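# Make the unrecapturable White capture and stand the taken piece

## Task

White is to move. Among the possible captures, make the single one that leaves Black no way to take back, then set the captured piece standing upright on the table. Pawns advance one square per move: White's go toward rank 5, Black's toward rank 1. Square names are printed along the board's edge. When finished, all squares other than the two involved must hold exactly what they held at the start, every piece must be upright, and any piece that moved must sit entirely within its new square.

## Robot and tools

Robot: two arms, left_arm (on the +y side) and right_arm, each ending in a five-finger hand. right_arm has a right hand; left_arm has its mirror-image left hand. Calibrated bases in the scene frame: left_arm at (-0.011, +0.347, +0.048) m, quat_wxyz (+1.000, 0, 0, -0.013); right_arm at (+0.030, -0.290, +0.010) m, quat_wxyz (+1.000, 0, 0, +0.023). A camera stand sits behind the arms.

Frames: the scene frame has its origin at table-top height, halfway between the nominal bases, +z up, +x out over the table. Reported hand positions (metres) and quat_wxyz are in each arm's own base frame. The fixed camera and the table use the scene frame. Reported values can be a few cm off, more at long reach.

Hand point: a spot 0.05 m in front of the palm and 0.15 m from the wrist mount along the fingers. Its +z runs along the straight fingers, +y comes out of the palm, +x crosses the palm away from the thumb on the right hand (toward the thumb on the left hand). Straight fingers extend 0.06-0.07 m past it along +z and lie 0.06 m behind it along -y. A wrist bracket on the little-finger side can strike things.

Row layout (28 numbers, each in [-1, 1], always all 28 even if one arm moves): left_arm dx, dy, dz, rx, ry, rz; left hand thumb_turn, thumb_bend, index, middle, ring, little, force_limit, speed; then the same 14 for right_arm. The six pose numbers are an offset, not a pose: they count from that arm's current Hand target, along the Hand target's own axes. Scale: 1.0 = 0.6 m for dx, dy, dz and 180 degrees for rx, ry, rz, which form a single rotation vector. All zeros re-requests the current Hand target. Hand motor numbers are absolute targets: -1 open/straight, +1 closed (thumb_turn +1 puts the thumb opposite the fingers). force_limit maps -1..+1 to about 0..10 N (0..15 N for the two thumb motors); speed rises from near zero at -1 to full at +0.48 and above. For a gentle grip close at speed -0.94 or lower. Fingers and thumb opposed hold objects about 0.035-0.065 m thick. There is no 'no change' value: to keep a hand as is, resend its last executed eight numbers (or, if none yet, its hand_measured plus hand_force_limit and hand_speed). To loosen, send a target more open than hand_measured; to squeeze harder, raise force_limit and send a more closed target.

Tools:
- execute_actions(actions, cameras): actions is a list of actions; each action is up to 15 rows at 1/30 s each (a short action repeats its last row). Every row in an action is an offset from the Hand target at that action's start, so repeating an offset moves further. Images come back only for an empty list or when cameras are named.
- move(target, speed, blend, blocking, cameras): straight-line paths for both arms. target is one 28-number row or a list of up to 15 rows; every row is an offset from the same starting Hand targets, not from the previous row. speed in m/s, 0.002 to 4.3 (default 0.25), one value or one per target; blend in m rounds corners (0 = stop at each). All paths finish together, last at least 0.5 s and are cut off after 10 s. No collision avoidance. blocking=false returns after about 0.5 s while motion continues. Result adds a 'move:' line: done, off_target, moving, held, fault, plus limits (paced = pose clipped, held = steps withheld).
- wait(seconds 0-10, cameras): robot holds its last command.
- stop(cameras): brakes a running move.
- zoom_image(camera, region [x0, y0, x1, y1] pixels, max 504x504): closer look at the latest image of cam_high, cam_left_wrist or cam_right_wrist.
- show_instructions(): shows reference images.
- finished_scene(scene=1): ends the scene permanently.

Results: end_effector_position and quat per arm, Hand target (last commanded pose after clipping; next offsets count from it), joint positions/velocities/torques, hand_measured, hand_stopped_by (moving, target, force, stalled, fault), hand_load_n (fingertip load, positive pushing open; dropping to about 0 suggests a lost grip), motor temperatures. Hands often rest 1-3 cm (up to 5) below the command with no contact; a later action, even all zeros, re-asks for the target. Orientation commands are clipped to 40 degrees from the measured one per step. Cameras are 672x504: cam_high fixed, plus one per wrist.

Avoid: knocking pieces over or off the table, dropping or releasing moving parts, fast or hard contact, arms touching or one hand gripping the other's fingers, paths near an arm's own base, and long stretched holds that overheat motors (MOTOR HOT at 85 °C, arm drops at 100 °C). A stopped arm keeps pushing until commanded back past its hand point.

Each tool is called after "Call:" as name(argument=value, ...) on one line, values as JSON.

Reference images:

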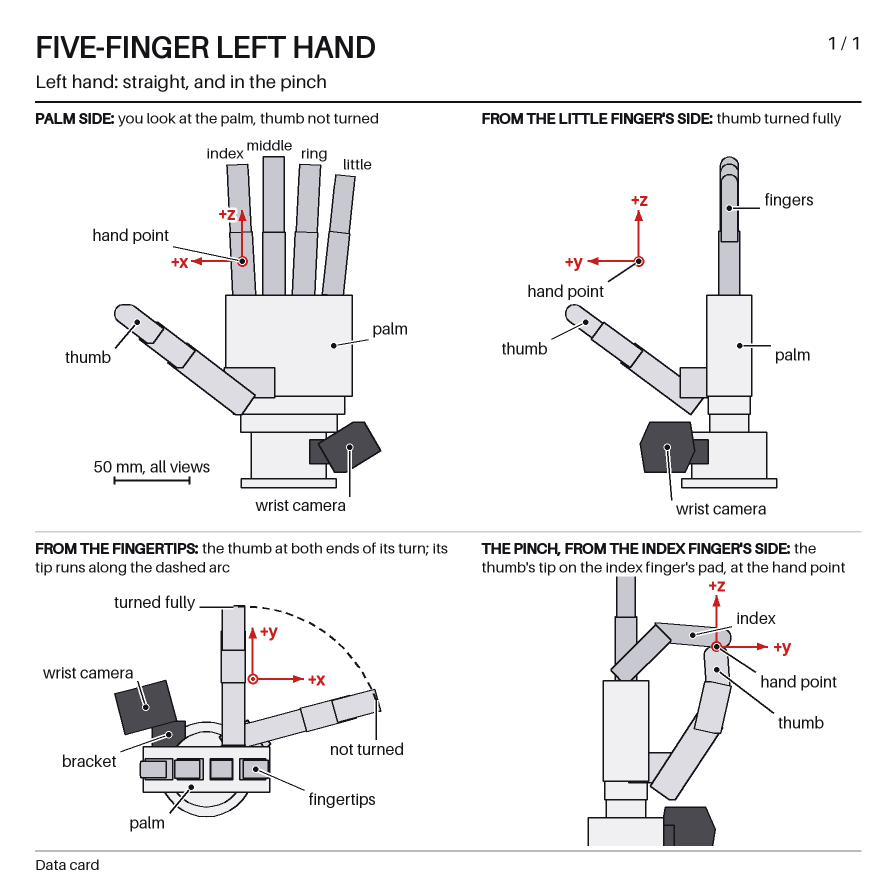

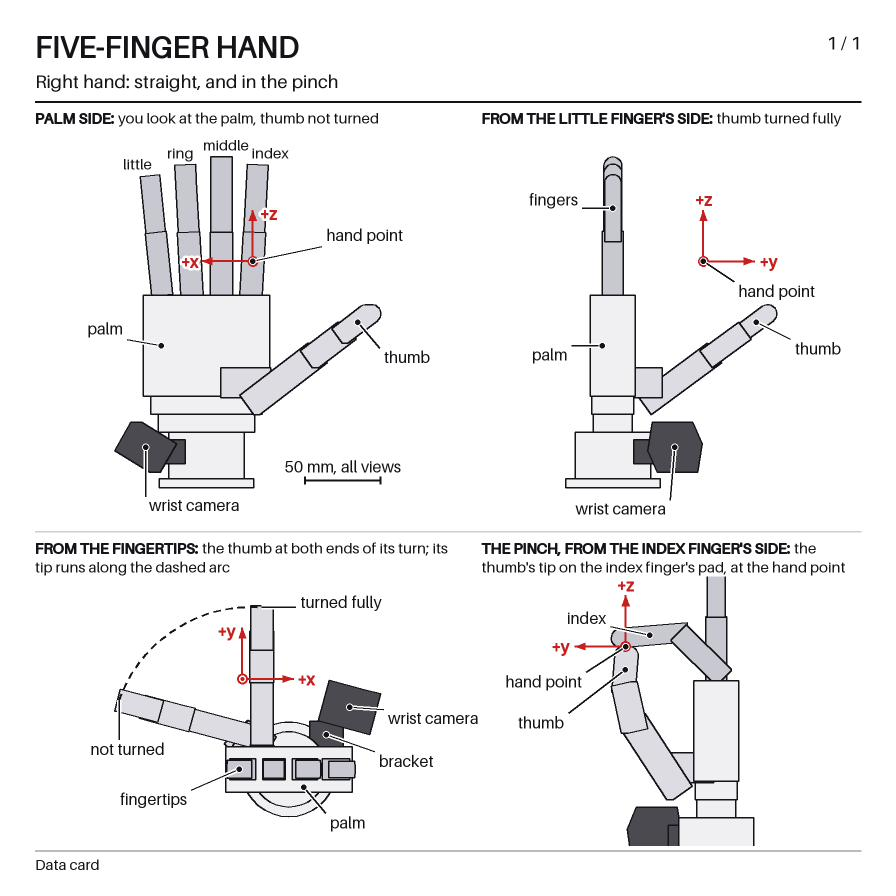

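## Session

Call:
execute_actions(actions=[])

Scene clock: 0.00 s.
left_arm: end_effector_position=(+0.5230, +0.0904, +0.2910) hand_measured=(-1.000, -1.000, -1.000, -1.000, -1.000, -1.000) hand_load_n=(+0.0, +0.0, +0.0, +0.0, +0.0, +0.0) hand_stopped_by=(target, target, target, target, target, target) hand_force_limit=0.00 hand_speed=-0.80 end_effector_quat_wxyz=(-0.600, +0.779, +0.000, +0.182) | right_arm: end_effector_position=(+0.5265, +0.3199, +0.1093) hand_measured=(-1.000, -1.000, -1.000, -1.000, -1.000, -1.000) hand_load_n=(+0.0, +0.0, +0.0, +0.0, +0.0, +0.0) hand_stopped_by=(target, target, target, target, target, target) hand_force_limit=0.00 hand_speed=-0.80 end_effector_quat_wxyz=(-0.197, +0.916, +0.338, +0.092)
Joint positions: left_arm=[-0.156 1.38 1.189 -0.815 -1.315 -1.286] | right_arm=[0.535 1.859 1.619 -1.067 -0.353 -1.695]
Joint velocities: within noise
Joint torques (N m): no reading
Motor temperatures (°C): left_arm=[28 25 27 25 27 26] | right_arm=[28 30 28 25 27 24]
Heat: left arm: hottest waist 28 °C; right arm: hottest shoulder 30 °C.
Hand target: left_arm +0.5290, +0.0920, +0.3069; -0.598, +0.777, +0.012, +0.194 | right_arm +0.5350, +0.3289, +0.1281; -0.201, +0.911, +0.343, +0.112

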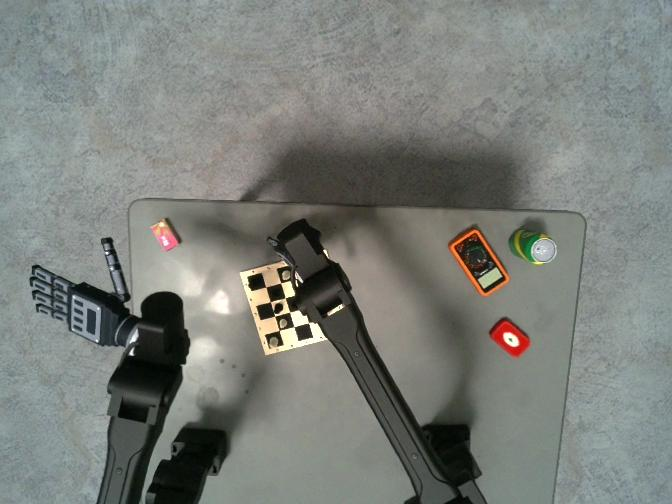

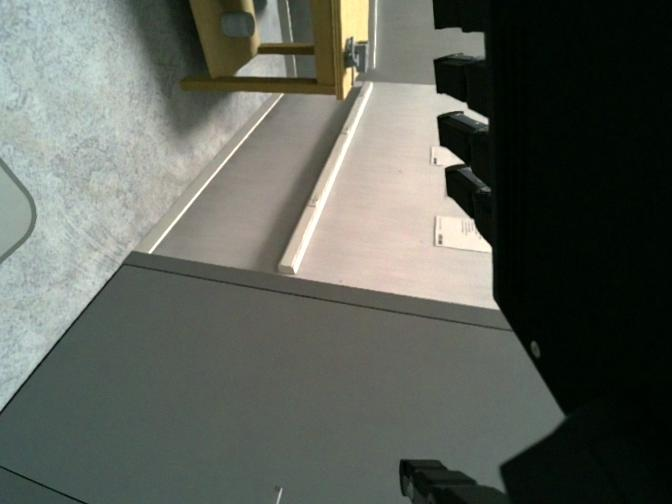

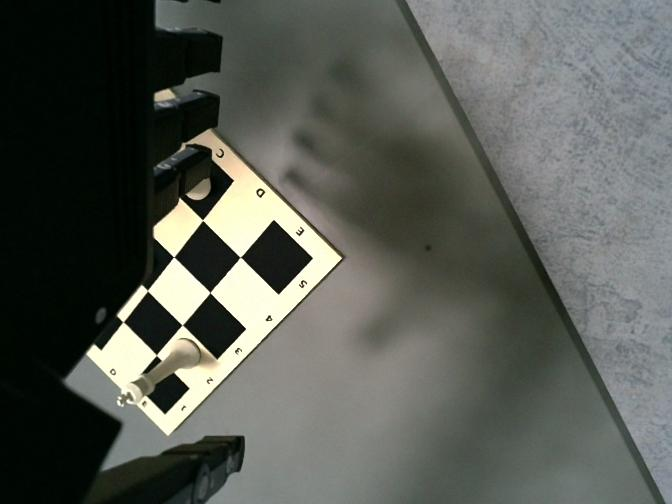

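Call:
zoom_image(camera="cam_high", region=[220, 210, 380, 370])

Call:
zoom_image(camera="cam_right_wrist", region=[80, 80, 400, 440])

Scaled by 3.150.

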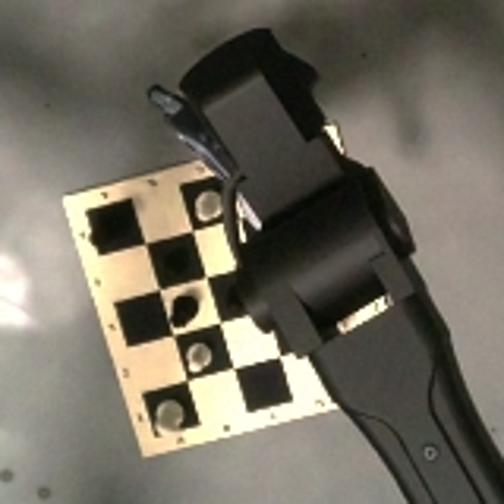

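Scaled by 1.400.

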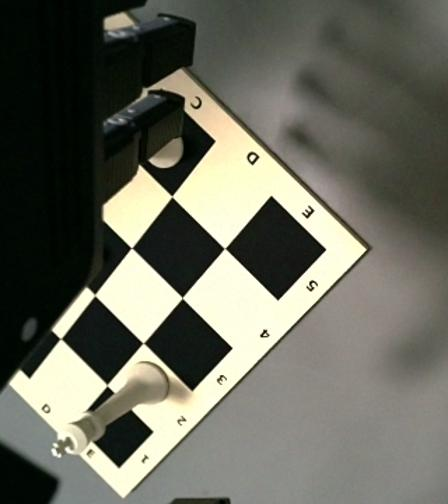

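Call:
move(target=[[0,0,0,0,0,0,-1,-1,-1,-1,-1,-1,0,-0.8,0.068,-0.058,-0.179,0,0,0,-1,-1,-1,-1,-1,-1,0,-0.8],[0,0,0,0,0,0,-1,-1,-1,-1,-1,-1,0,-0.8,-0.173,0.227,-0.363,0,0,0,-1,-1,-1,-1,-1,-1,0,-0.8]], blend=[0.03,0], cameras=["all"])

Scene clock: 30.77 s.
left_arm: end_effector_position=(+0.5230, +0.0904, +0.2910) hand_measured=(-1.000, -1.000, -1.000, -1.000, -1.000, -1.000) hand_load_n=(-0.5, +0.0, +0.0, +0.0, +0.0, +0.0) hand_stopped_by=(target, target, target, target, target, target) hand_force_limit=0.00 hand_speed=-0.80 end_effector_quat_wxyz=(-0.600, +0.779, +0.000, +0.182) | right_arm: end_effector_position=(+0.5429, +0.0772, +0.2387) hand_measured=(-1.000, -1.000, -1.000, -1.000, -1.000, -1.000) hand_load_n=(+0.0, +0.0, +0.0, +0.0, +0.0, +0.0) hand_stopped_by=(target, target, target, target, target, target) hand_force_limit=0.00 hand_speed=-0.80 end_effector_quat_wxyz=(-0.192, +0.924, +0.311, +0.113)
Joint positions: left_arm=[-0.156 1.38 1.189 -0.815 -1.315 -1.286] | right_arm=[0.108 1.659 1.691 -1.455 -0.426 -2.08]
Joint torques (N m): left_arm=[0.32 -12.57 12.57 1.36 -0.75 -0.11] | right_arm=[0.26 -18.14 7.17 0.36 -0.52 -0.29]
Motor temperatures (°C): left_arm=[28 25 31 25 27 26] | right_arm=[28 31 34 25 27 24]
Heat: left arm: hottest elbow 31 °C; right arm: hottest elbow 34 °C.
Hand target: left_arm +0.5290, +0.0920, +0.3069; -0.598, +0.777, +0.012, +0.194 | right_arm +0.5350, +0.0791, +0.2481; -0.201, +0.911, +0.343, +0.112
Off the commanded pose: left_arm 0.017 m, 2 deg | right_arm 0.012 m, 4 deg.
joint sent to its limit (right arm) — joint 6 (wrist roll), lower limit. The joint targets are off in position and orientation.
move: off_target (left_arm, right_arm)
camera_calibration:
cam_right_wrist: T_world_to_cam=[[0.815387, -0.556745, -0.158679, -0.368126], [-0.542536, -0.830515, 0.126091, 0.32514], [-0.201986, -0.0167239, -0.979246, 0.462634], [0, 0, 0, 1]] pos_world=[0.570011, 0.0728181, 0.353621]

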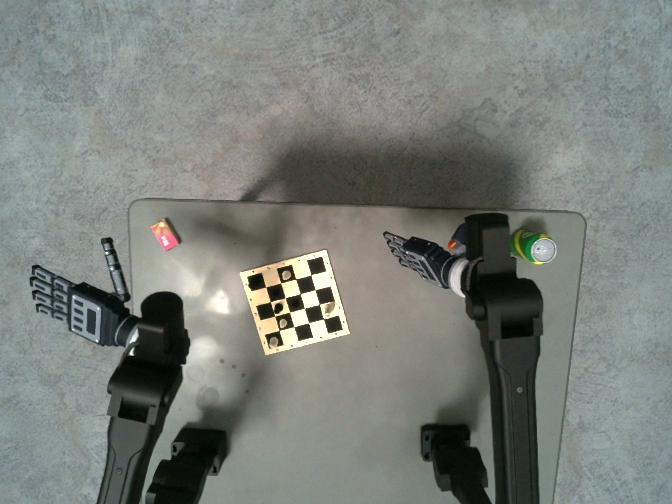

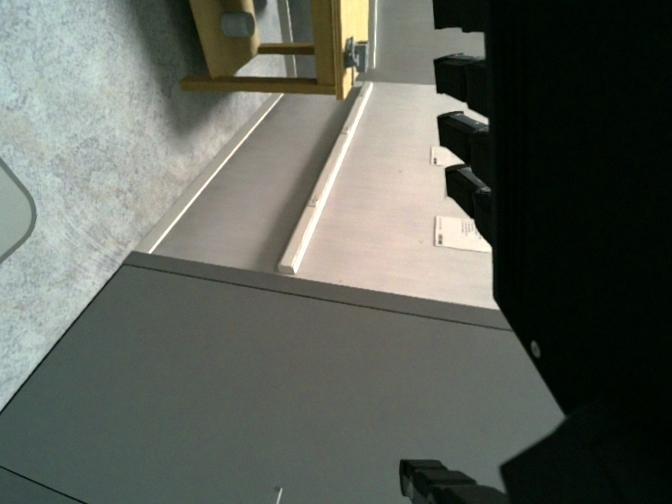

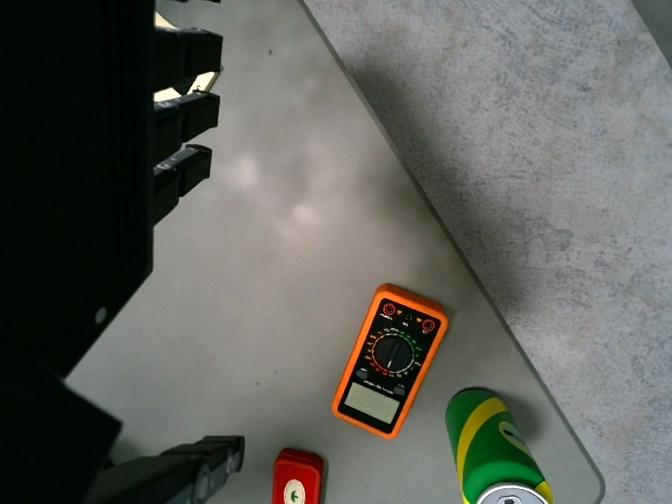

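Call:
zoom_image(camera="cam_high", region=[230, 240, 360, 370])

Scaled by 3.877.

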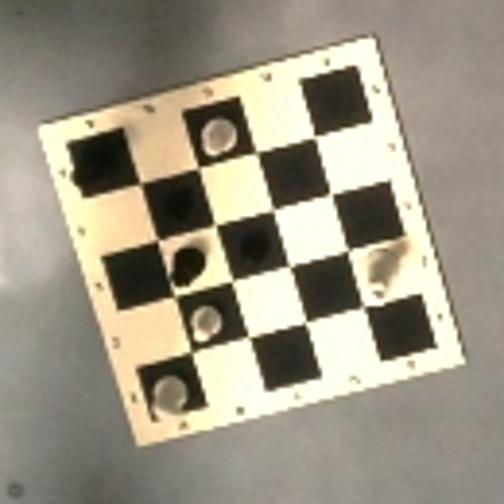

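Call:
move(target=[0,0,0,0,0,0,-1,-1,-1,-1,-1,-1,0,-0.8,0.09,-0.7055,0.262,0,0,0,-1,-1,-1,-1,-1,-1,0,-0.8], cameras=["all"])

Scene clock: 142.03 s.
left_arm: end_effector_position=(+0.5230, +0.0904, +0.2910) hand_measured=(-1.000, -1.000, -1.000, -1.000, -1.000, -1.000) hand_load_n=(-0.5, +0.0, +0.0, +0.0, +0.0, +0.0) hand_stopped_by=(target, target, target, target, target, target) hand_force_limit=0.00 hand_speed=-0.80 end_effector_quat_wxyz=(-0.600, +0.779, +0.000, +0.182) | right_arm: end_effector_position=(+0.3206, +0.4011, +0.2207) hand_measured=(-1.000, -1.000, -1.000, -1.000, -1.000, -1.000) hand_load_n=(+0.0, +0.0, +0.0, +0.0, +0.0, +0.0) hand_stopped_by=(target, target, target, target, target, target) hand_force_limit=0.00 hand_speed=-0.80 end_effector_quat_wxyz=(-0.182, +0.913, +0.355, +0.083)
Joint positions: left_arm=[-0.156 1.38 1.189 -0.815 -1.315 -1.286] | right_arm=[0.913 1.547 1.504 -1.19 -0.223 -1.361]
Joint torques (N m): left_arm=[0.38 -12.63 12.56 1.37 -0.74 -0.11] | right_arm=[0.09 -16.73 8.28 1.26 -0.34 -0.25]
Motor temperatures (°C): left_arm=[27 26 36 25 28 26] | right_arm=[28 35 35 25 27 24]
Heat: left arm: hottest elbow 36 °C; right arm: hottest shoulder 35 °C.
Hand target: left_arm +0.5290, +0.0920, +0.3069; -0.598, +0.777, +0.012, +0.194 | right_arm +0.3198, +0.4006, +0.2349; -0.189, +0.908, +0.362, +0.095 (not the last commanded pose)
Off the commanded pose: left_arm 0.017 m, 2 deg | right_arm 0.076 m, 4 deg.
move: held (right_arm; a check stopped the path), off_target (left_arm); limits=held
pose unreachable (right arm): on one or more control steps of this call, first in action 0 (counted from 0), this arm could not follow its commanded pose, so it was not sent that pose on those steps. It may still have moved: this result reports where it is.
cause: moving toward the commanded pose would bring a part of the arm too close to another arm (a part of this arm just beyond joint 4 (wrist pitch) and a part of the left arm just beyond its joint 3 (elbow), 42 mm apart when this arm was first held).
camera_calibration:
cam_right_wrist: T_world_to_cam=[[0.861828, -0.481311, -0.159978, -0.0542846], [-0.454686, -0.872924, 0.176817, 0.453389], [-0.224753, -0.079646, -0.971155, 0.43638], [0, 0, 0, 1]] pos_world=[0.351011, 0.404402, 0.334941]

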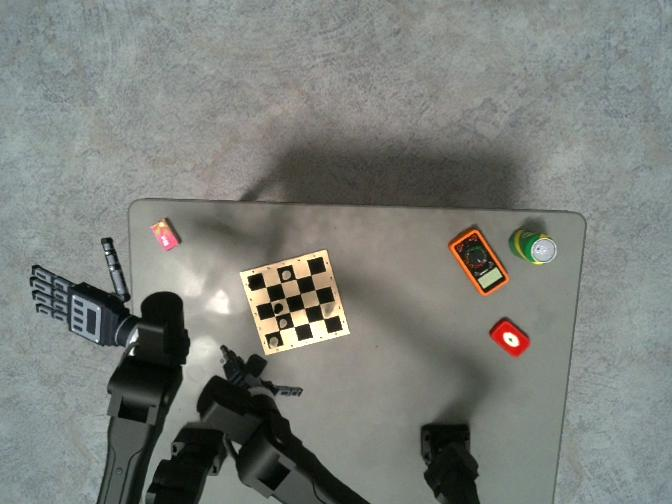

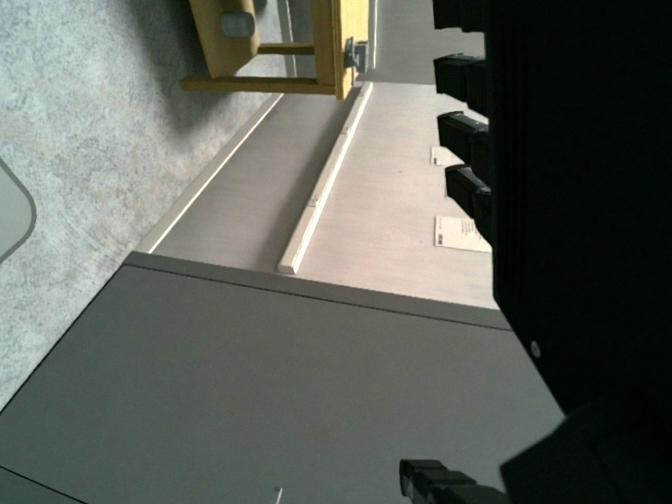

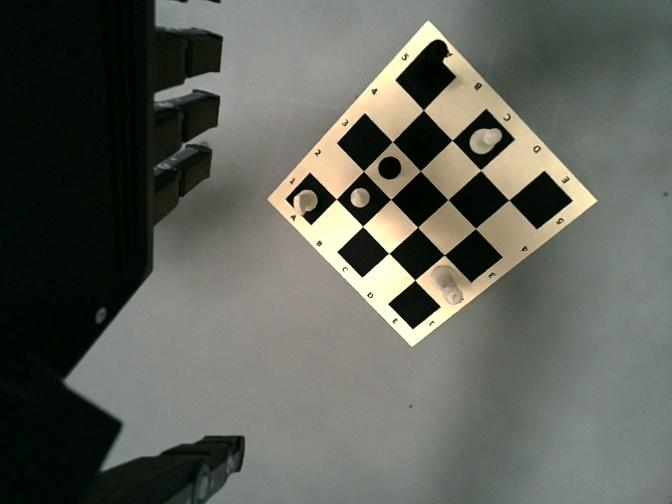

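Call:
zoom_image(camera="cam_right_wrist", region=[260, 10, 440, 220])

Call:
zoom_image(camera="cam_right_wrist", region=[380, 20, 540, 180])

Call:
zoom_image(camera="cam_right_wrist", region=[340, 180, 520, 340])

Scaled by 2.400.

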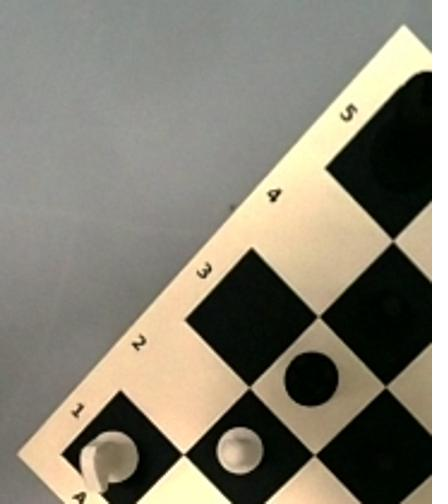

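Scaled by 3.150.

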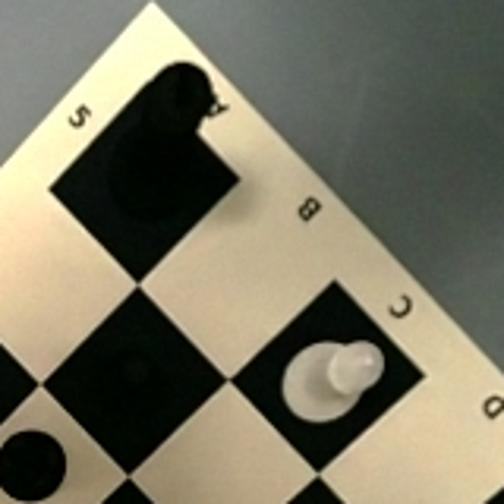

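Scaled by 2.800.

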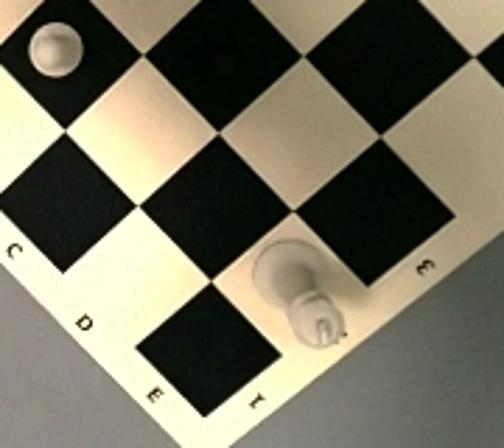

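Call:
zoom_image(camera="cam_right_wrist", region=[395, 105, 455, 165])

Call:
zoom_image(camera="cam_right_wrist", region=[385, 165, 455, 235])

Call:
zoom_image(camera="cam_right_wrist", region=[395, 30, 465, 110])

Call:
zoom_image(camera="cam_right_wrist", region=[270, 160, 340, 230])

Scaled by 8.400.

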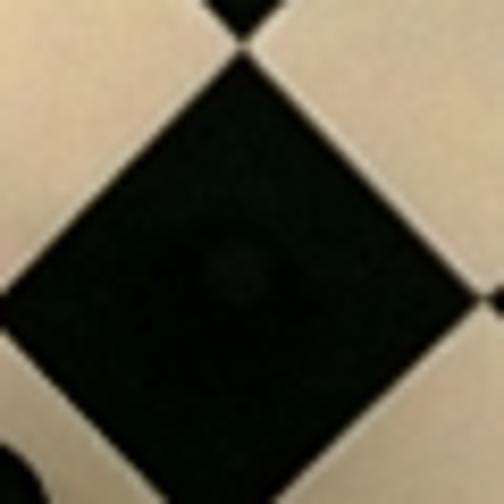

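Scaled by 7.200.

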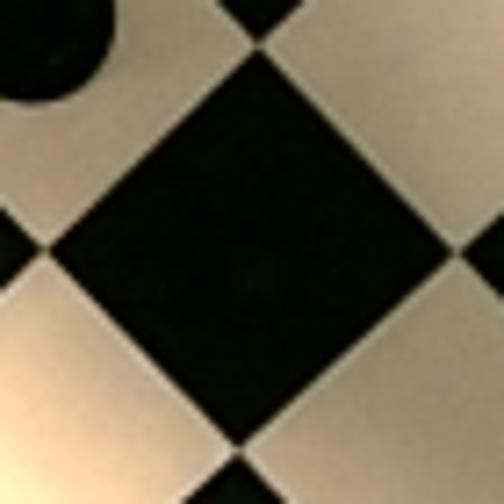

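Scaled by 6.300.

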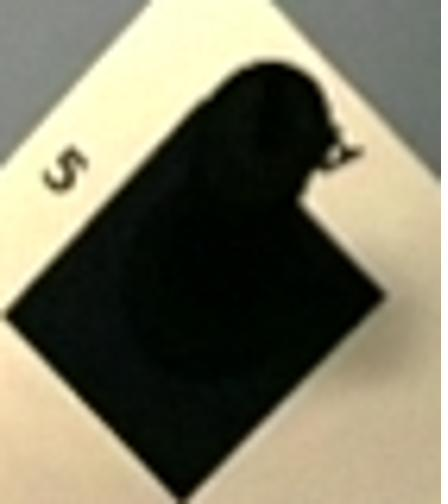

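Scaled by 7.200.

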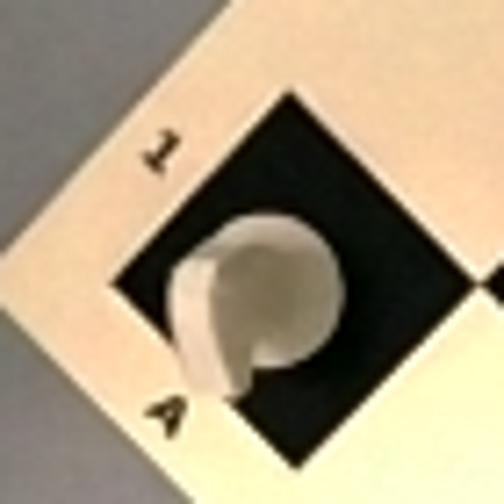

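Call:
move(target=[0,0,0,0,0,0,-1,-1,-1,-1,-1,-1,0,-0.8,-0.1523,0.26,-0.066,0.0743,0.1913,0.437,-1,-1,-1,-1,-1,-1,0,-0.8], speed=0.2, cameras=["all"])

Scene clock: 277.27 s.
left_arm: end_effector_position=(+0.5230, +0.0904, +0.2910) hand_measured=(-1.000, -1.000, -1.000, -1.000, -1.000, -1.000) hand_load_n=(-0.5, +0.0, +0.0, +0.0, +0.0, +0.0) hand_stopped_by=(target, target, target, target, target, target) hand_force_limit=0.00 hand_speed=-0.80 end_effector_quat_wxyz=(-0.600, +0.779, +0.000, +0.182) | right_arm: end_effector_position=(+0.3586, +0.2233, +0.1928) hand_measured=(-1.000, -1.000, -1.000, -1.000, -1.000, -1.000) hand_load_n=(+0.0, +0.0, +0.0, +0.0, +0.0, +0.0) hand_stopped_by=(target, target, target, target, target, target) hand_force_limit=0.00 hand_speed=-0.80 end_effector_quat_wxyz=(-0.381, +0.846, -0.341, +0.148)
Joint positions: left_arm=[-0.156 1.38 1.189 -0.815 -1.315 -1.286] | right_arm=[0.386 1.092 0.883 -0.568 -0.316 -0.285]
Joint torques (N m): left_arm=[0.38 -12.63 12.6 1.42 -0.76 -0.11] | right_arm=[-0.32 -9.11 7.82 3.18 0.02 0.05]
Heat: left arm: hottest elbow 37 °C; right arm: hottest elbow 37 °C.
Hand target: left_arm +0.5290, +0.0920, +0.3069; -0.598, +0.777, +0.012, +0.194 | right_arm +0.3609, +0.2236, +0.1998; -0.391, +0.839, -0.343, +0.160
Off the commanded pose: left_arm 0.017 m, 2 deg | right_arm 0.007 m, 2 deg.
move: off_target (left_arm)
camera_calibration:
cam_right_wrist: T_world_to_cam=[[-0.246794, -0.668311, -0.70175, 0.366684], [-0.969031, 0.176511, 0.172693, 0.271302], [0.008454, 0.722637, -0.691176, 0.0869059], [0, 0, 0, 1]] pos_world=[0.35266, 0.13437, 0.270536]

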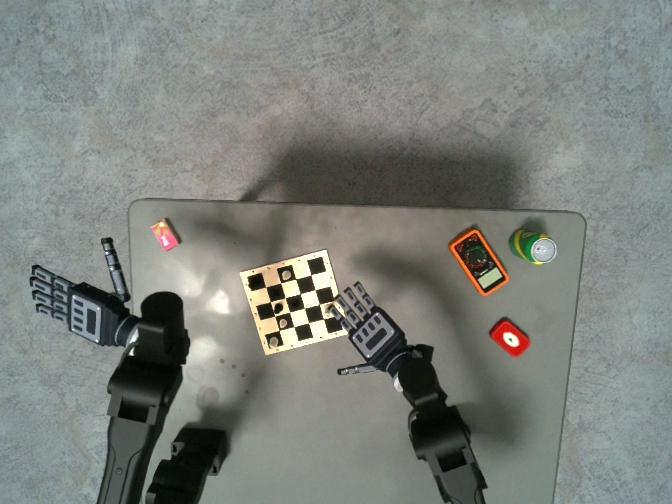

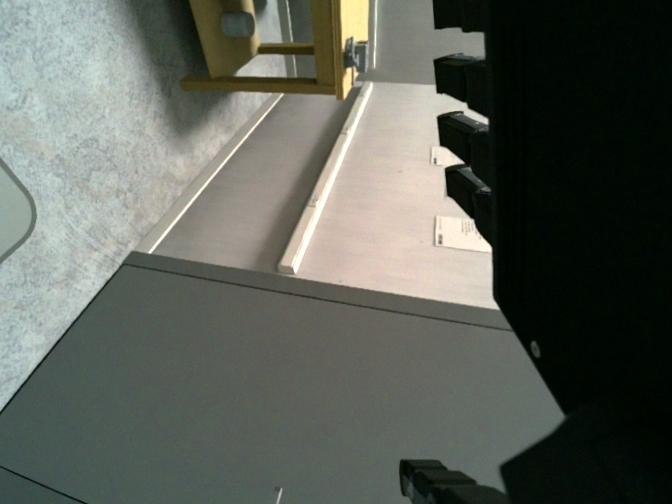

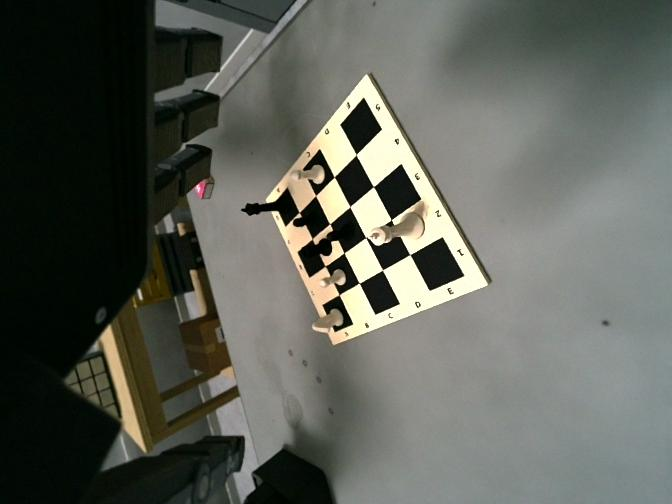

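Excellent oblique view.

Call:
zoom_image(camera="cam_right_wrist", region=[230, 130, 370, 270])

Call:
zoom_image(camera="cam_right_wrist", region=[280, 190, 440, 350])

Scaled by 3.600.

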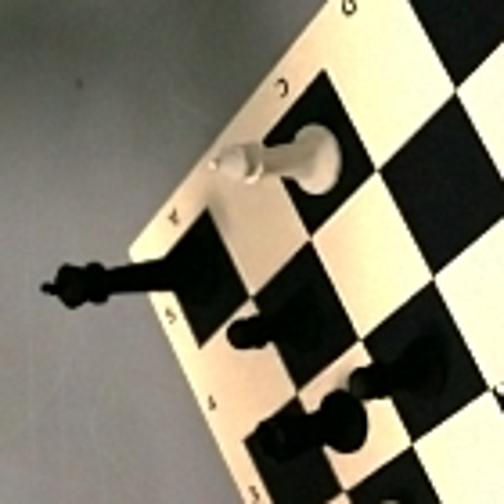

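Scaled by 3.150.

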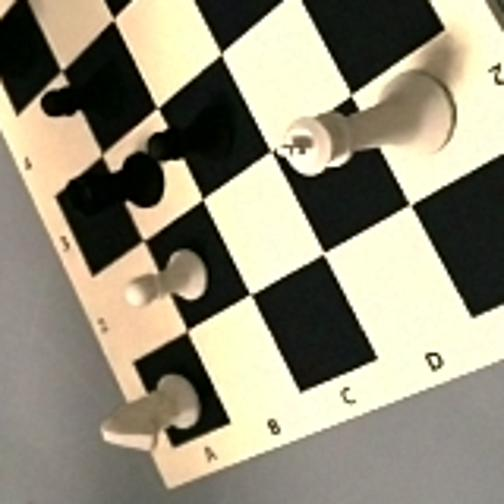

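Call:
zoom_image(camera="cam_right_wrist", region=[280, 200, 370, 280])

Scaled by 5.600.

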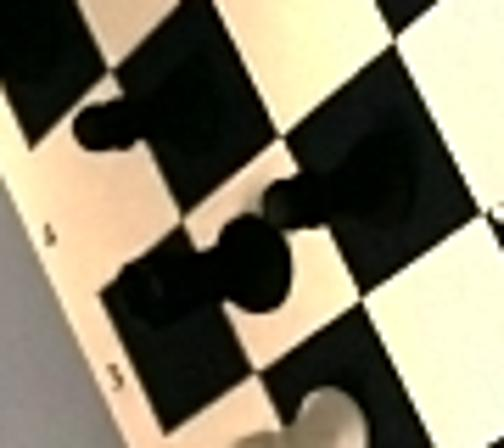

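Call:
move(target=[0,0,0,0,0,0,-1,-1,-1,-1,-1,-1,0,-0.8,0,0,0,0,0,0,1,-1,0.25,0.25,1,1,0,-0.2], cameras=["cam_high","cam_right_wrist"])

Scene clock: 470.67 s.
left_arm: end_effector_position=(+0.5230, +0.0904, +0.2910) hand_measured=(-1.000, -1.000, -1.000, -1.000, -1.000, -1.000) hand_load_n=(-0.5, +0.0, +0.0, +0.0, +0.0, +0.0) hand_stopped_by=(target, target, target, target, target, target) hand_force_limit=0.00 hand_speed=-0.80 end_effector_quat_wxyz=(-0.600, +0.779, +0.000, +0.182) | right_arm: end_effector_position=(+0.3588, +0.2233, +0.1929) hand_measured=(+1.000, -1.000, +0.250, +0.250, +1.000, +1.000) hand_load_n=(+0.0, +0.0, +0.0, +0.0, +0.0, +0.0) hand_stopped_by=(target, target, target, target, target, target) hand_force_limit=0.00 hand_speed=-0.20 end_effector_quat_wxyz=(-0.381, +0.846, -0.342, +0.149)
Joint positions: left_arm=[-0.156 1.38 1.189 -0.815 -1.315 -1.286] | right_arm=[0.386 1.092 0.883 -0.567 -0.315 -0.284]
Joint torques (N m): left_arm=[0.32 -12.63 12.56 1.39 -0.76 -0.11] | right_arm=[-0.56 -8.82 7.73 3.08 0.04 0.04]
Motor temperatures (°C): left_arm=[27 27 39 24 28 26] | right_arm=[28 30 38 26 26 24]
Heat: left arm: hottest elbow 39 °C; right arm: hottest elbow 38 °C.
Hand target: left_arm +0.5290, +0.0920, +0.3069; -0.598, +0.777, +0.012, +0.194 | right_arm +0.3609, +0.2237, +0.1998; -0.391, +0.839, -0.343, +0.160
Off the commanded pose: left_arm 0.017 m, 2 deg | right_arm 0.007 m, 2 deg.
move: off_target (left_arm)
camera_calibration:
cam_right_wrist: T_world_to_cam=[[-0.247261, -0.667668, -0.702198, 0.366906], [-0.968904, 0.177367, 0.17253, 0.271281], [0.0093535, 0.723022, -0.690762, 0.086424], [0, 0, 0, 1]] pos_world=[0.352758, 0.134369, 0.270535]
Images, in order (width x height): cam_high 672x504, cam_right_wrist 672x504.

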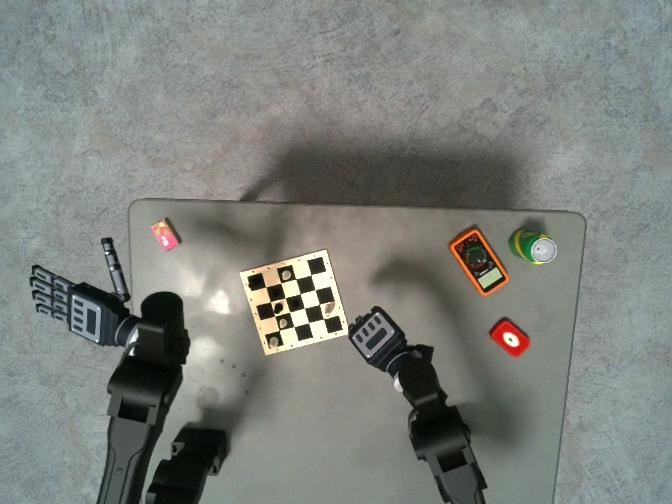

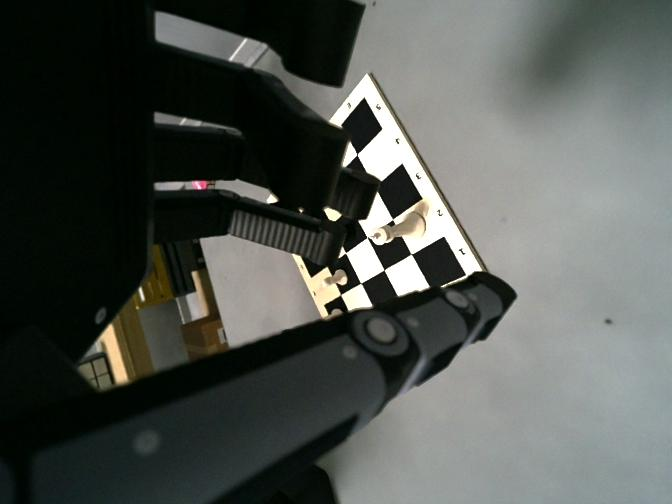

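Call:
move(target=[0,0,0,0,0,0,-1,-1,-1,-1,-1,-1,0,-0.8,-0.2418,-0.0365,0.3025,-0.0275,-0.0553,-0.0506,1,-1,0.25,0.25,1,1,0,-0.2], speed=0.15, cameras=["cam_high","cam_right_wrist"])

Call:
zoom_image(camera="cam_right_wrist", region=[240, 130, 500, 350])

Scene clock: 548.33 s.
left_arm: end_effector_position=(+0.5230, +0.0904, +0.2910) hand_measured=(-1.000, -1.000, -1.000, -1.000, -1.000, -1.000) hand_load_n=(+0.0, +0.0, +0.0, +0.0, +0.0, +0.0) hand_stopped_by=(target, target, target, target, target, target) hand_force_limit=0.00 hand_speed=-0.80 end_effector_quat_wxyz=(-0.600, +0.779, +0.000, +0.182) | right_arm: end_effector_position=(+0.3381, +0.4097, +0.0700) hand_measured=(+1.000, -1.000, +0.250, +0.250, +1.000, +1.000) hand_load_n=(+0.0, +0.0, +0.0, +0.0, +0.0, +0.0) hand_stopped_by=(target, target, target, target, target, target) hand_force_limit=0.00 hand_speed=-0.20 end_effector_quat_wxyz=(-0.336, +0.905, -0.247, +0.082)
Joint positions: left_arm=[-0.156 1.38 1.189 -0.815 -1.315 -1.286] | right_arm=[0.78 1.559 1.019 -0.345 -0.183 -0.191]
Joint velocities: left_arm=[0.005 0.015 -0.002 -0.046 -0.007 -0.066] | right_arm=[within noise]
Joint torques (N m): left_arm=[0.32 -12.57 12.62 1.44 -0.75 -0.1] | right_arm=[0.15 -13.57 12.16 2.91 0.1 0.05]
Heat: left arm: hottest elbow 39 °C; right arm: hottest elbow 38 °C.
Hand target: left_arm +0.5290, +0.0920, +0.3069; -0.598, +0.777, +0.012, +0.194 | right_arm +0.3648, +0.4346, +0.1001; -0.369, +0.890, -0.247, +0.102
Off the commanded pose: left_arm 0.017 m, 2 deg | right_arm 0.047 m, 5 deg.
move: off_target (left_arm, right_arm)
camera_calibration:
cam_right_wrist: T_world_to_cam=[[-0.132572, -0.781454, -0.609717, 0.401351], [-0.967106, -0.0327521, 0.252257, 0.319221], [-0.217097, 0.623103, -0.751406, -0.0112925], [0, 0, 0, 1]] pos_world=[0.359477, 0.331129, 0.155699]
Images, in order (width x height): cam_high 672x504, cam_right_wrist 672x504.

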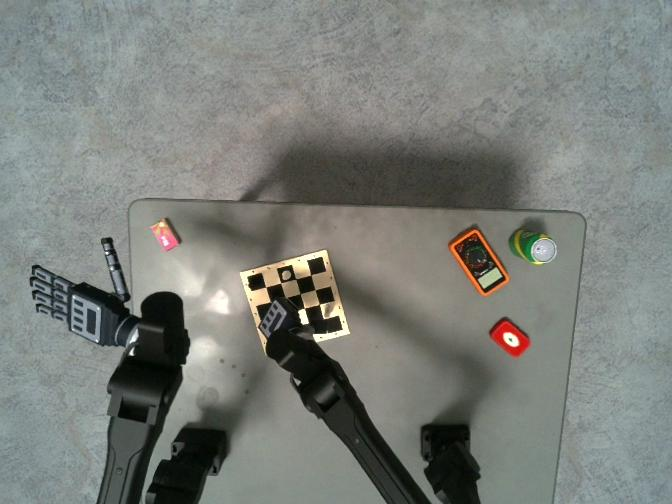

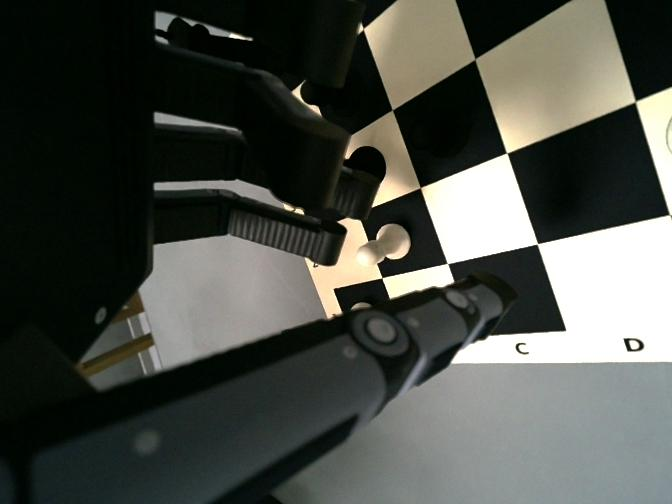

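Scaled by 1.938.

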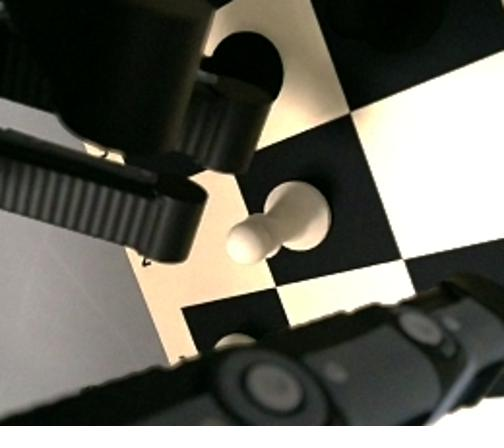

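Call:
move(target=[0,0,0,0,0,0,-1,-1,-1,-1,-1,-1,0,-0.8,0.0078,-0.0398,0.0515,0.0253,0.0073,-0.0004,1,-1,0.3,0.3,1,1,0,-0.2], speed=0.1, cameras=["cam_high","cam_right_wrist"])

Call:
zoom_image(camera="cam_right_wrist", region=[240, 130, 500, 350])

Scene clock: 612.13 s.
left_arm: end_effector_position=(+0.5230, +0.0904, +0.2910) hand_measured=(-1.000, -1.000, -1.000, -1.000, -1.000, -1.000) hand_load_n=(-0.5, +0.0, +0.0, +0.0, +0.0, -0.5) hand_stopped_by=(target, target, target, target, target, target) hand_force_limit=0.00 hand_speed=-0.80 end_effector_quat_wxyz=(-0.600, +0.779, +0.000, +0.182) | right_arm: end_effector_position=(+0.3673, +0.4357, +0.0652) hand_measured=(+1.000, -1.000, +0.300, +0.300, +1.000, +1.000) hand_load_n=(+0.0, +0.0, +0.0, +0.0, +0.0, +0.0) hand_stopped_by=(target, target, target, target, target, target) hand_force_limit=0.00 hand_speed=-0.20 end_effector_quat_wxyz=(-0.368, +0.889, -0.252, +0.106)
Joint positions: left_arm=[-0.156 1.38 1.189 -0.815 -1.315 -1.286] | right_arm=[0.78 1.624 1.052 -0.227 -0.166 -0.17]
Joint torques (N m): left_arm=[0.26 -12.45 12.59 1.37 -0.76 -0.1] | right_arm=[0.62 -14.33 12.14 3.11 0.13 0.04]
Motor temperatures (°C): left_arm=[27 27 40 24 28 26] | right_arm=[27 31 44 26 26 24]
Heat: left arm: hottest elbow 40 °C; right arm: hottest elbow 44 °C.
Hand target: left_arm +0.5290, +0.0920, +0.3069; -0.598, +0.777, +0.012, +0.194 | right_arm +0.3888, +0.4654, +0.0951; -0.401, +0.874, -0.247, +0.122
Off the commanded pose: left_arm 0.017 m, 2 deg | right_arm 0.047 m, 5 deg.
move: off_target (left_arm, right_arm)
camera_calibration:
cam_right_wrist: T_world_to_cam=[[-0.11635, -0.741015, -0.661332, 0.402439], [-0.98082, -0.0191142, 0.193975, 0.352449], [-0.156379, 0.671216, -0.724578, -0.069785], [0, 0, 0, 1]] pos_world=[0.381599, 0.351791, 0.147215]
Images, in order (width x height): cam_high 672x504, cam_right_wrist 672x504.

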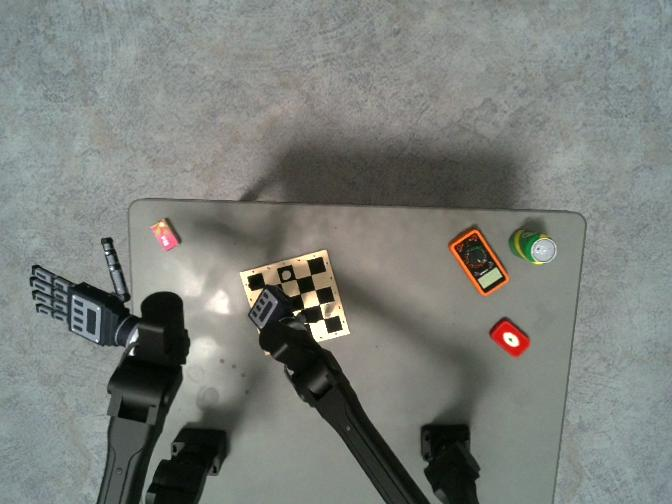

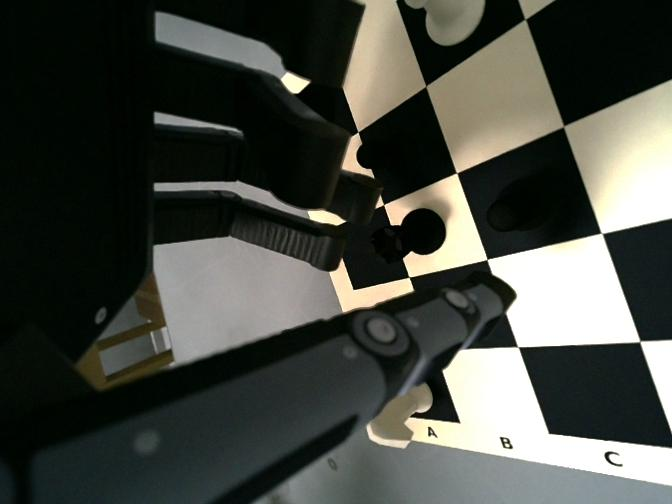

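Scaled by 1.938.

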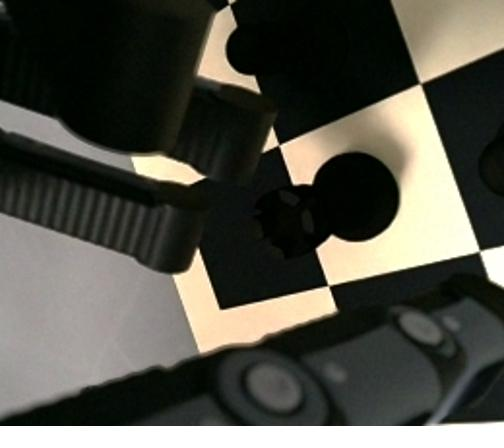

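Call:
move(target=[0,0,0,0,0,0,-1,-1,-1,-1,-1,-1,0,-0.8,-0.0148,0.0122,0.0192,0,0,0,1,-0.6,0.3,0.3,1,1,0,-0.2], speed=0.06, cameras=["cam_right_wrist"])

Call:
zoom_image(camera="cam_right_wrist", region=[280, 150, 480, 340])

Scene clock: 702.90 s.
left_arm: end_effector_position=(+0.5230, +0.0904, +0.2910) hand_measured=(-1.000, -1.000, -1.000, -1.000, -1.000, -1.000) hand_load_n=(-0.5, +0.0, +0.0, +0.0, +0.0, +0.0) hand_stopped_by=(target, target, target, target, target, target) hand_force_limit=0.00 hand_speed=-0.80 end_effector_quat_wxyz=(-0.600, +0.779, +0.000, +0.182) | right_arm: end_effector_position=(+0.3620, +0.4489, +0.0555) hand_measured=(+1.000, -0.600, +0.300, +0.300, +1.000, +1.000) hand_load_n=(+0.0, +0.0, +0.0, +0.5, +0.0, +0.0) hand_stopped_by=(target, target, target, target, target, target) hand_force_limit=0.00 hand_speed=-0.20 end_effector_quat_wxyz=(-0.371, +0.889, -0.248, +0.106)
Joint positions: left_arm=[-0.156 1.38 1.189 -0.815 -1.315 -1.286] | right_arm=[0.806 1.65 1.052 -0.192 -0.151 -0.158]
Joint torques (N m): left_arm=[0.26 -12.57 12.52 1.43 -0.76 -0.1] | right_arm=[0.5 -14.86 11.34 3.08 0.16 0.05]
Motor temperatures (°C): left_arm=[27 27 40 24 28 26] | right_arm=[27 32 52 26 26 24]
Heat: left arm: hottest elbow 40 °C; right arm: hottest elbow 52 °C.
Hand target: left_arm +0.5290, +0.0920, +0.3069; -0.598, +0.777, +0.012, +0.194 | right_arm +0.3835, +0.4734, +0.0819; -0.401, +0.874, -0.247, +0.122
Off the commanded pose: left_arm 0.017 m, 2 deg | right_arm 0.042 m, 4 deg.
move: off_target (left_arm, right_arm)
camera_calibration:
cam_right_wrist: T_world_to_cam=[[-0.106647, -0.739313, -0.664863, 0.400978], [-0.981812, -0.0273293, 0.187877, 0.353737], [-0.15707, 0.672807, -0.722952, -0.0870438], [0, 0, 0, 1]] pos_world=[0.376395, 0.36468, 0.137208]
Images, in order (width x height): cam_right_wrist 672x504.

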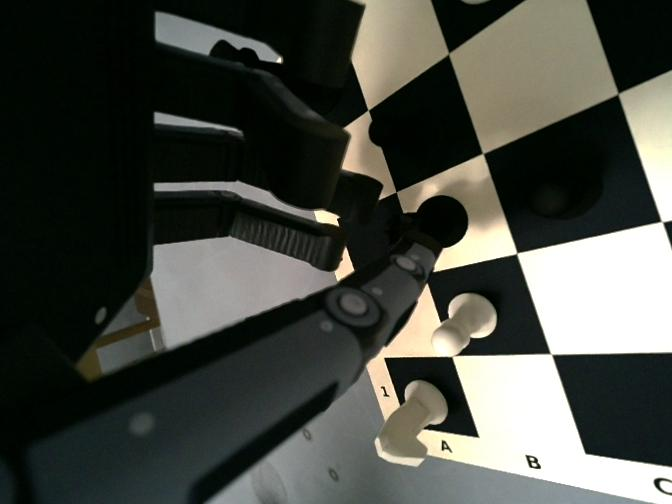

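Scaled by 2.520.

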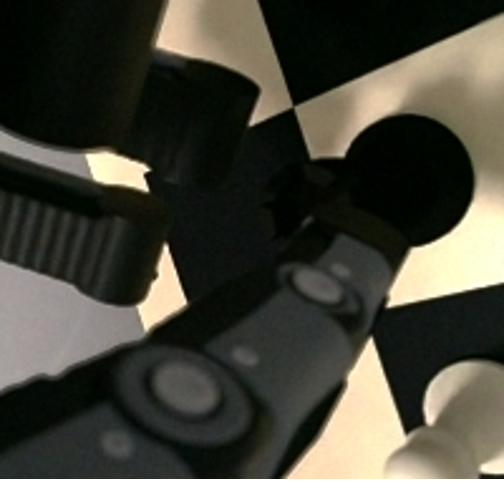

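Call:
move(target=[0,0,0,0,0,0,-1,-1,-1,-1,-1,-1,0,-0.8,0,0,0,0,0,0,1,-0.2,0.3,0.3,1,1,-0.6,-0.6], speed=0.06, cameras=["cam_right_wrist"])

Call:
zoom_image(camera="cam_right_wrist", region=[280, 150, 480, 340])

Scene clock: 754.40 s.
left_arm: end_effector_position=(+0.5230, +0.0904, +0.2910) hand_measured=(-1.000, -1.000, -1.000, -1.000, -1.000, -1.000) hand_load_n=(-0.5, +0.0, +0.0, +0.0, +0.0, +0.0) hand_stopped_by=(target, target, target, target, target, target) hand_force_limit=0.00 hand_speed=-0.80 end_effector_quat_wxyz=(-0.600, +0.779, +0.000, +0.182) | right_arm: end_effector_position=(+0.3620, +0.4489, +0.0555) hand_measured=(+1.000, -0.320, +0.300, +0.300, +1.000, +1.000) hand_load_n=(+0.5, +5.0, +0.0, +1.0, +0.0, +0.5) hand_stopped_by=(target, force, target, target, target, target) hand_force_limit=-0.60 hand_speed=-0.60 end_effector_quat_wxyz=(-0.371, +0.889, -0.248, +0.106)
Joint positions: left_arm=[-0.156 1.38 1.189 -0.815 -1.315 -1.286] | right_arm=[0.806 1.65 1.052 -0.192 -0.151 -0.158]
Joint torques (N m): left_arm=[0.44 -12.57 12.56 1.39 -0.75 -0.1] | right_arm=[0.5 -14.62 11.3 3.1 0.14 0.03]
Heat: left arm: hottest elbow 41 °C; right arm: hottest elbow 51 °C.
Hand target: left_arm +0.5290, +0.0920, +0.3069; -0.598, +0.777, +0.012, +0.194 | right_arm +0.3835, +0.4734, +0.0819; -0.401, +0.874, -0.247, +0.122
Off the commanded pose: left_arm 0.017 m, 2 deg | right_arm 0.042 m, 4 deg.
move: off_target (left_arm, right_arm)
camera_calibration:
cam_right_wrist: T_world_to_cam=[[-0.106647, -0.739313, -0.664863, 0.400978], [-0.981812, -0.0273293, 0.187877, 0.353737], [-0.15707, 0.672807, -0.722952, -0.0870438], [0, 0, 0, 1]] pos_world=[0.376395, 0.36468, 0.137208]
Images, in order (width x height): cam_right_wrist 672x504.

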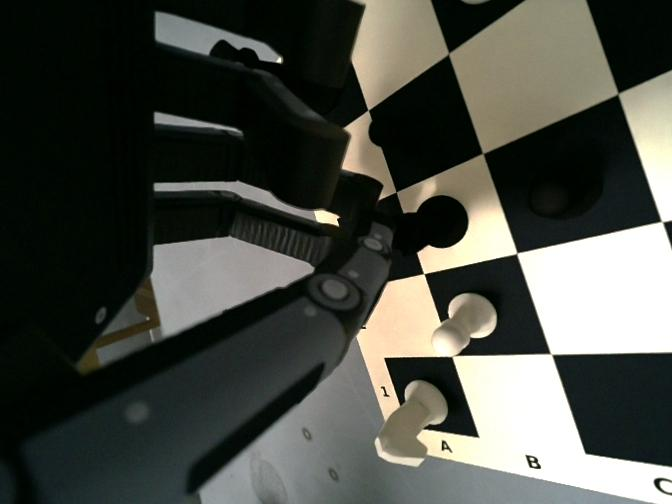

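Scaled by 2.520.

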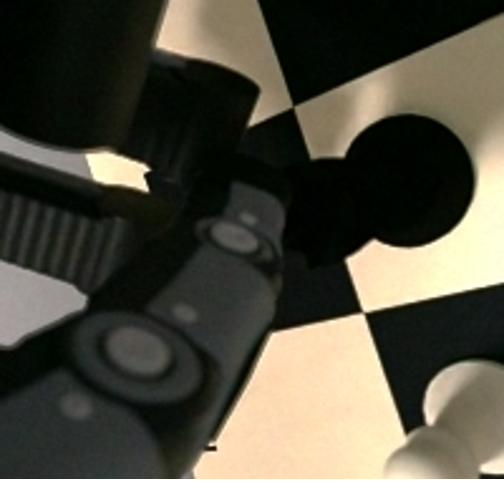

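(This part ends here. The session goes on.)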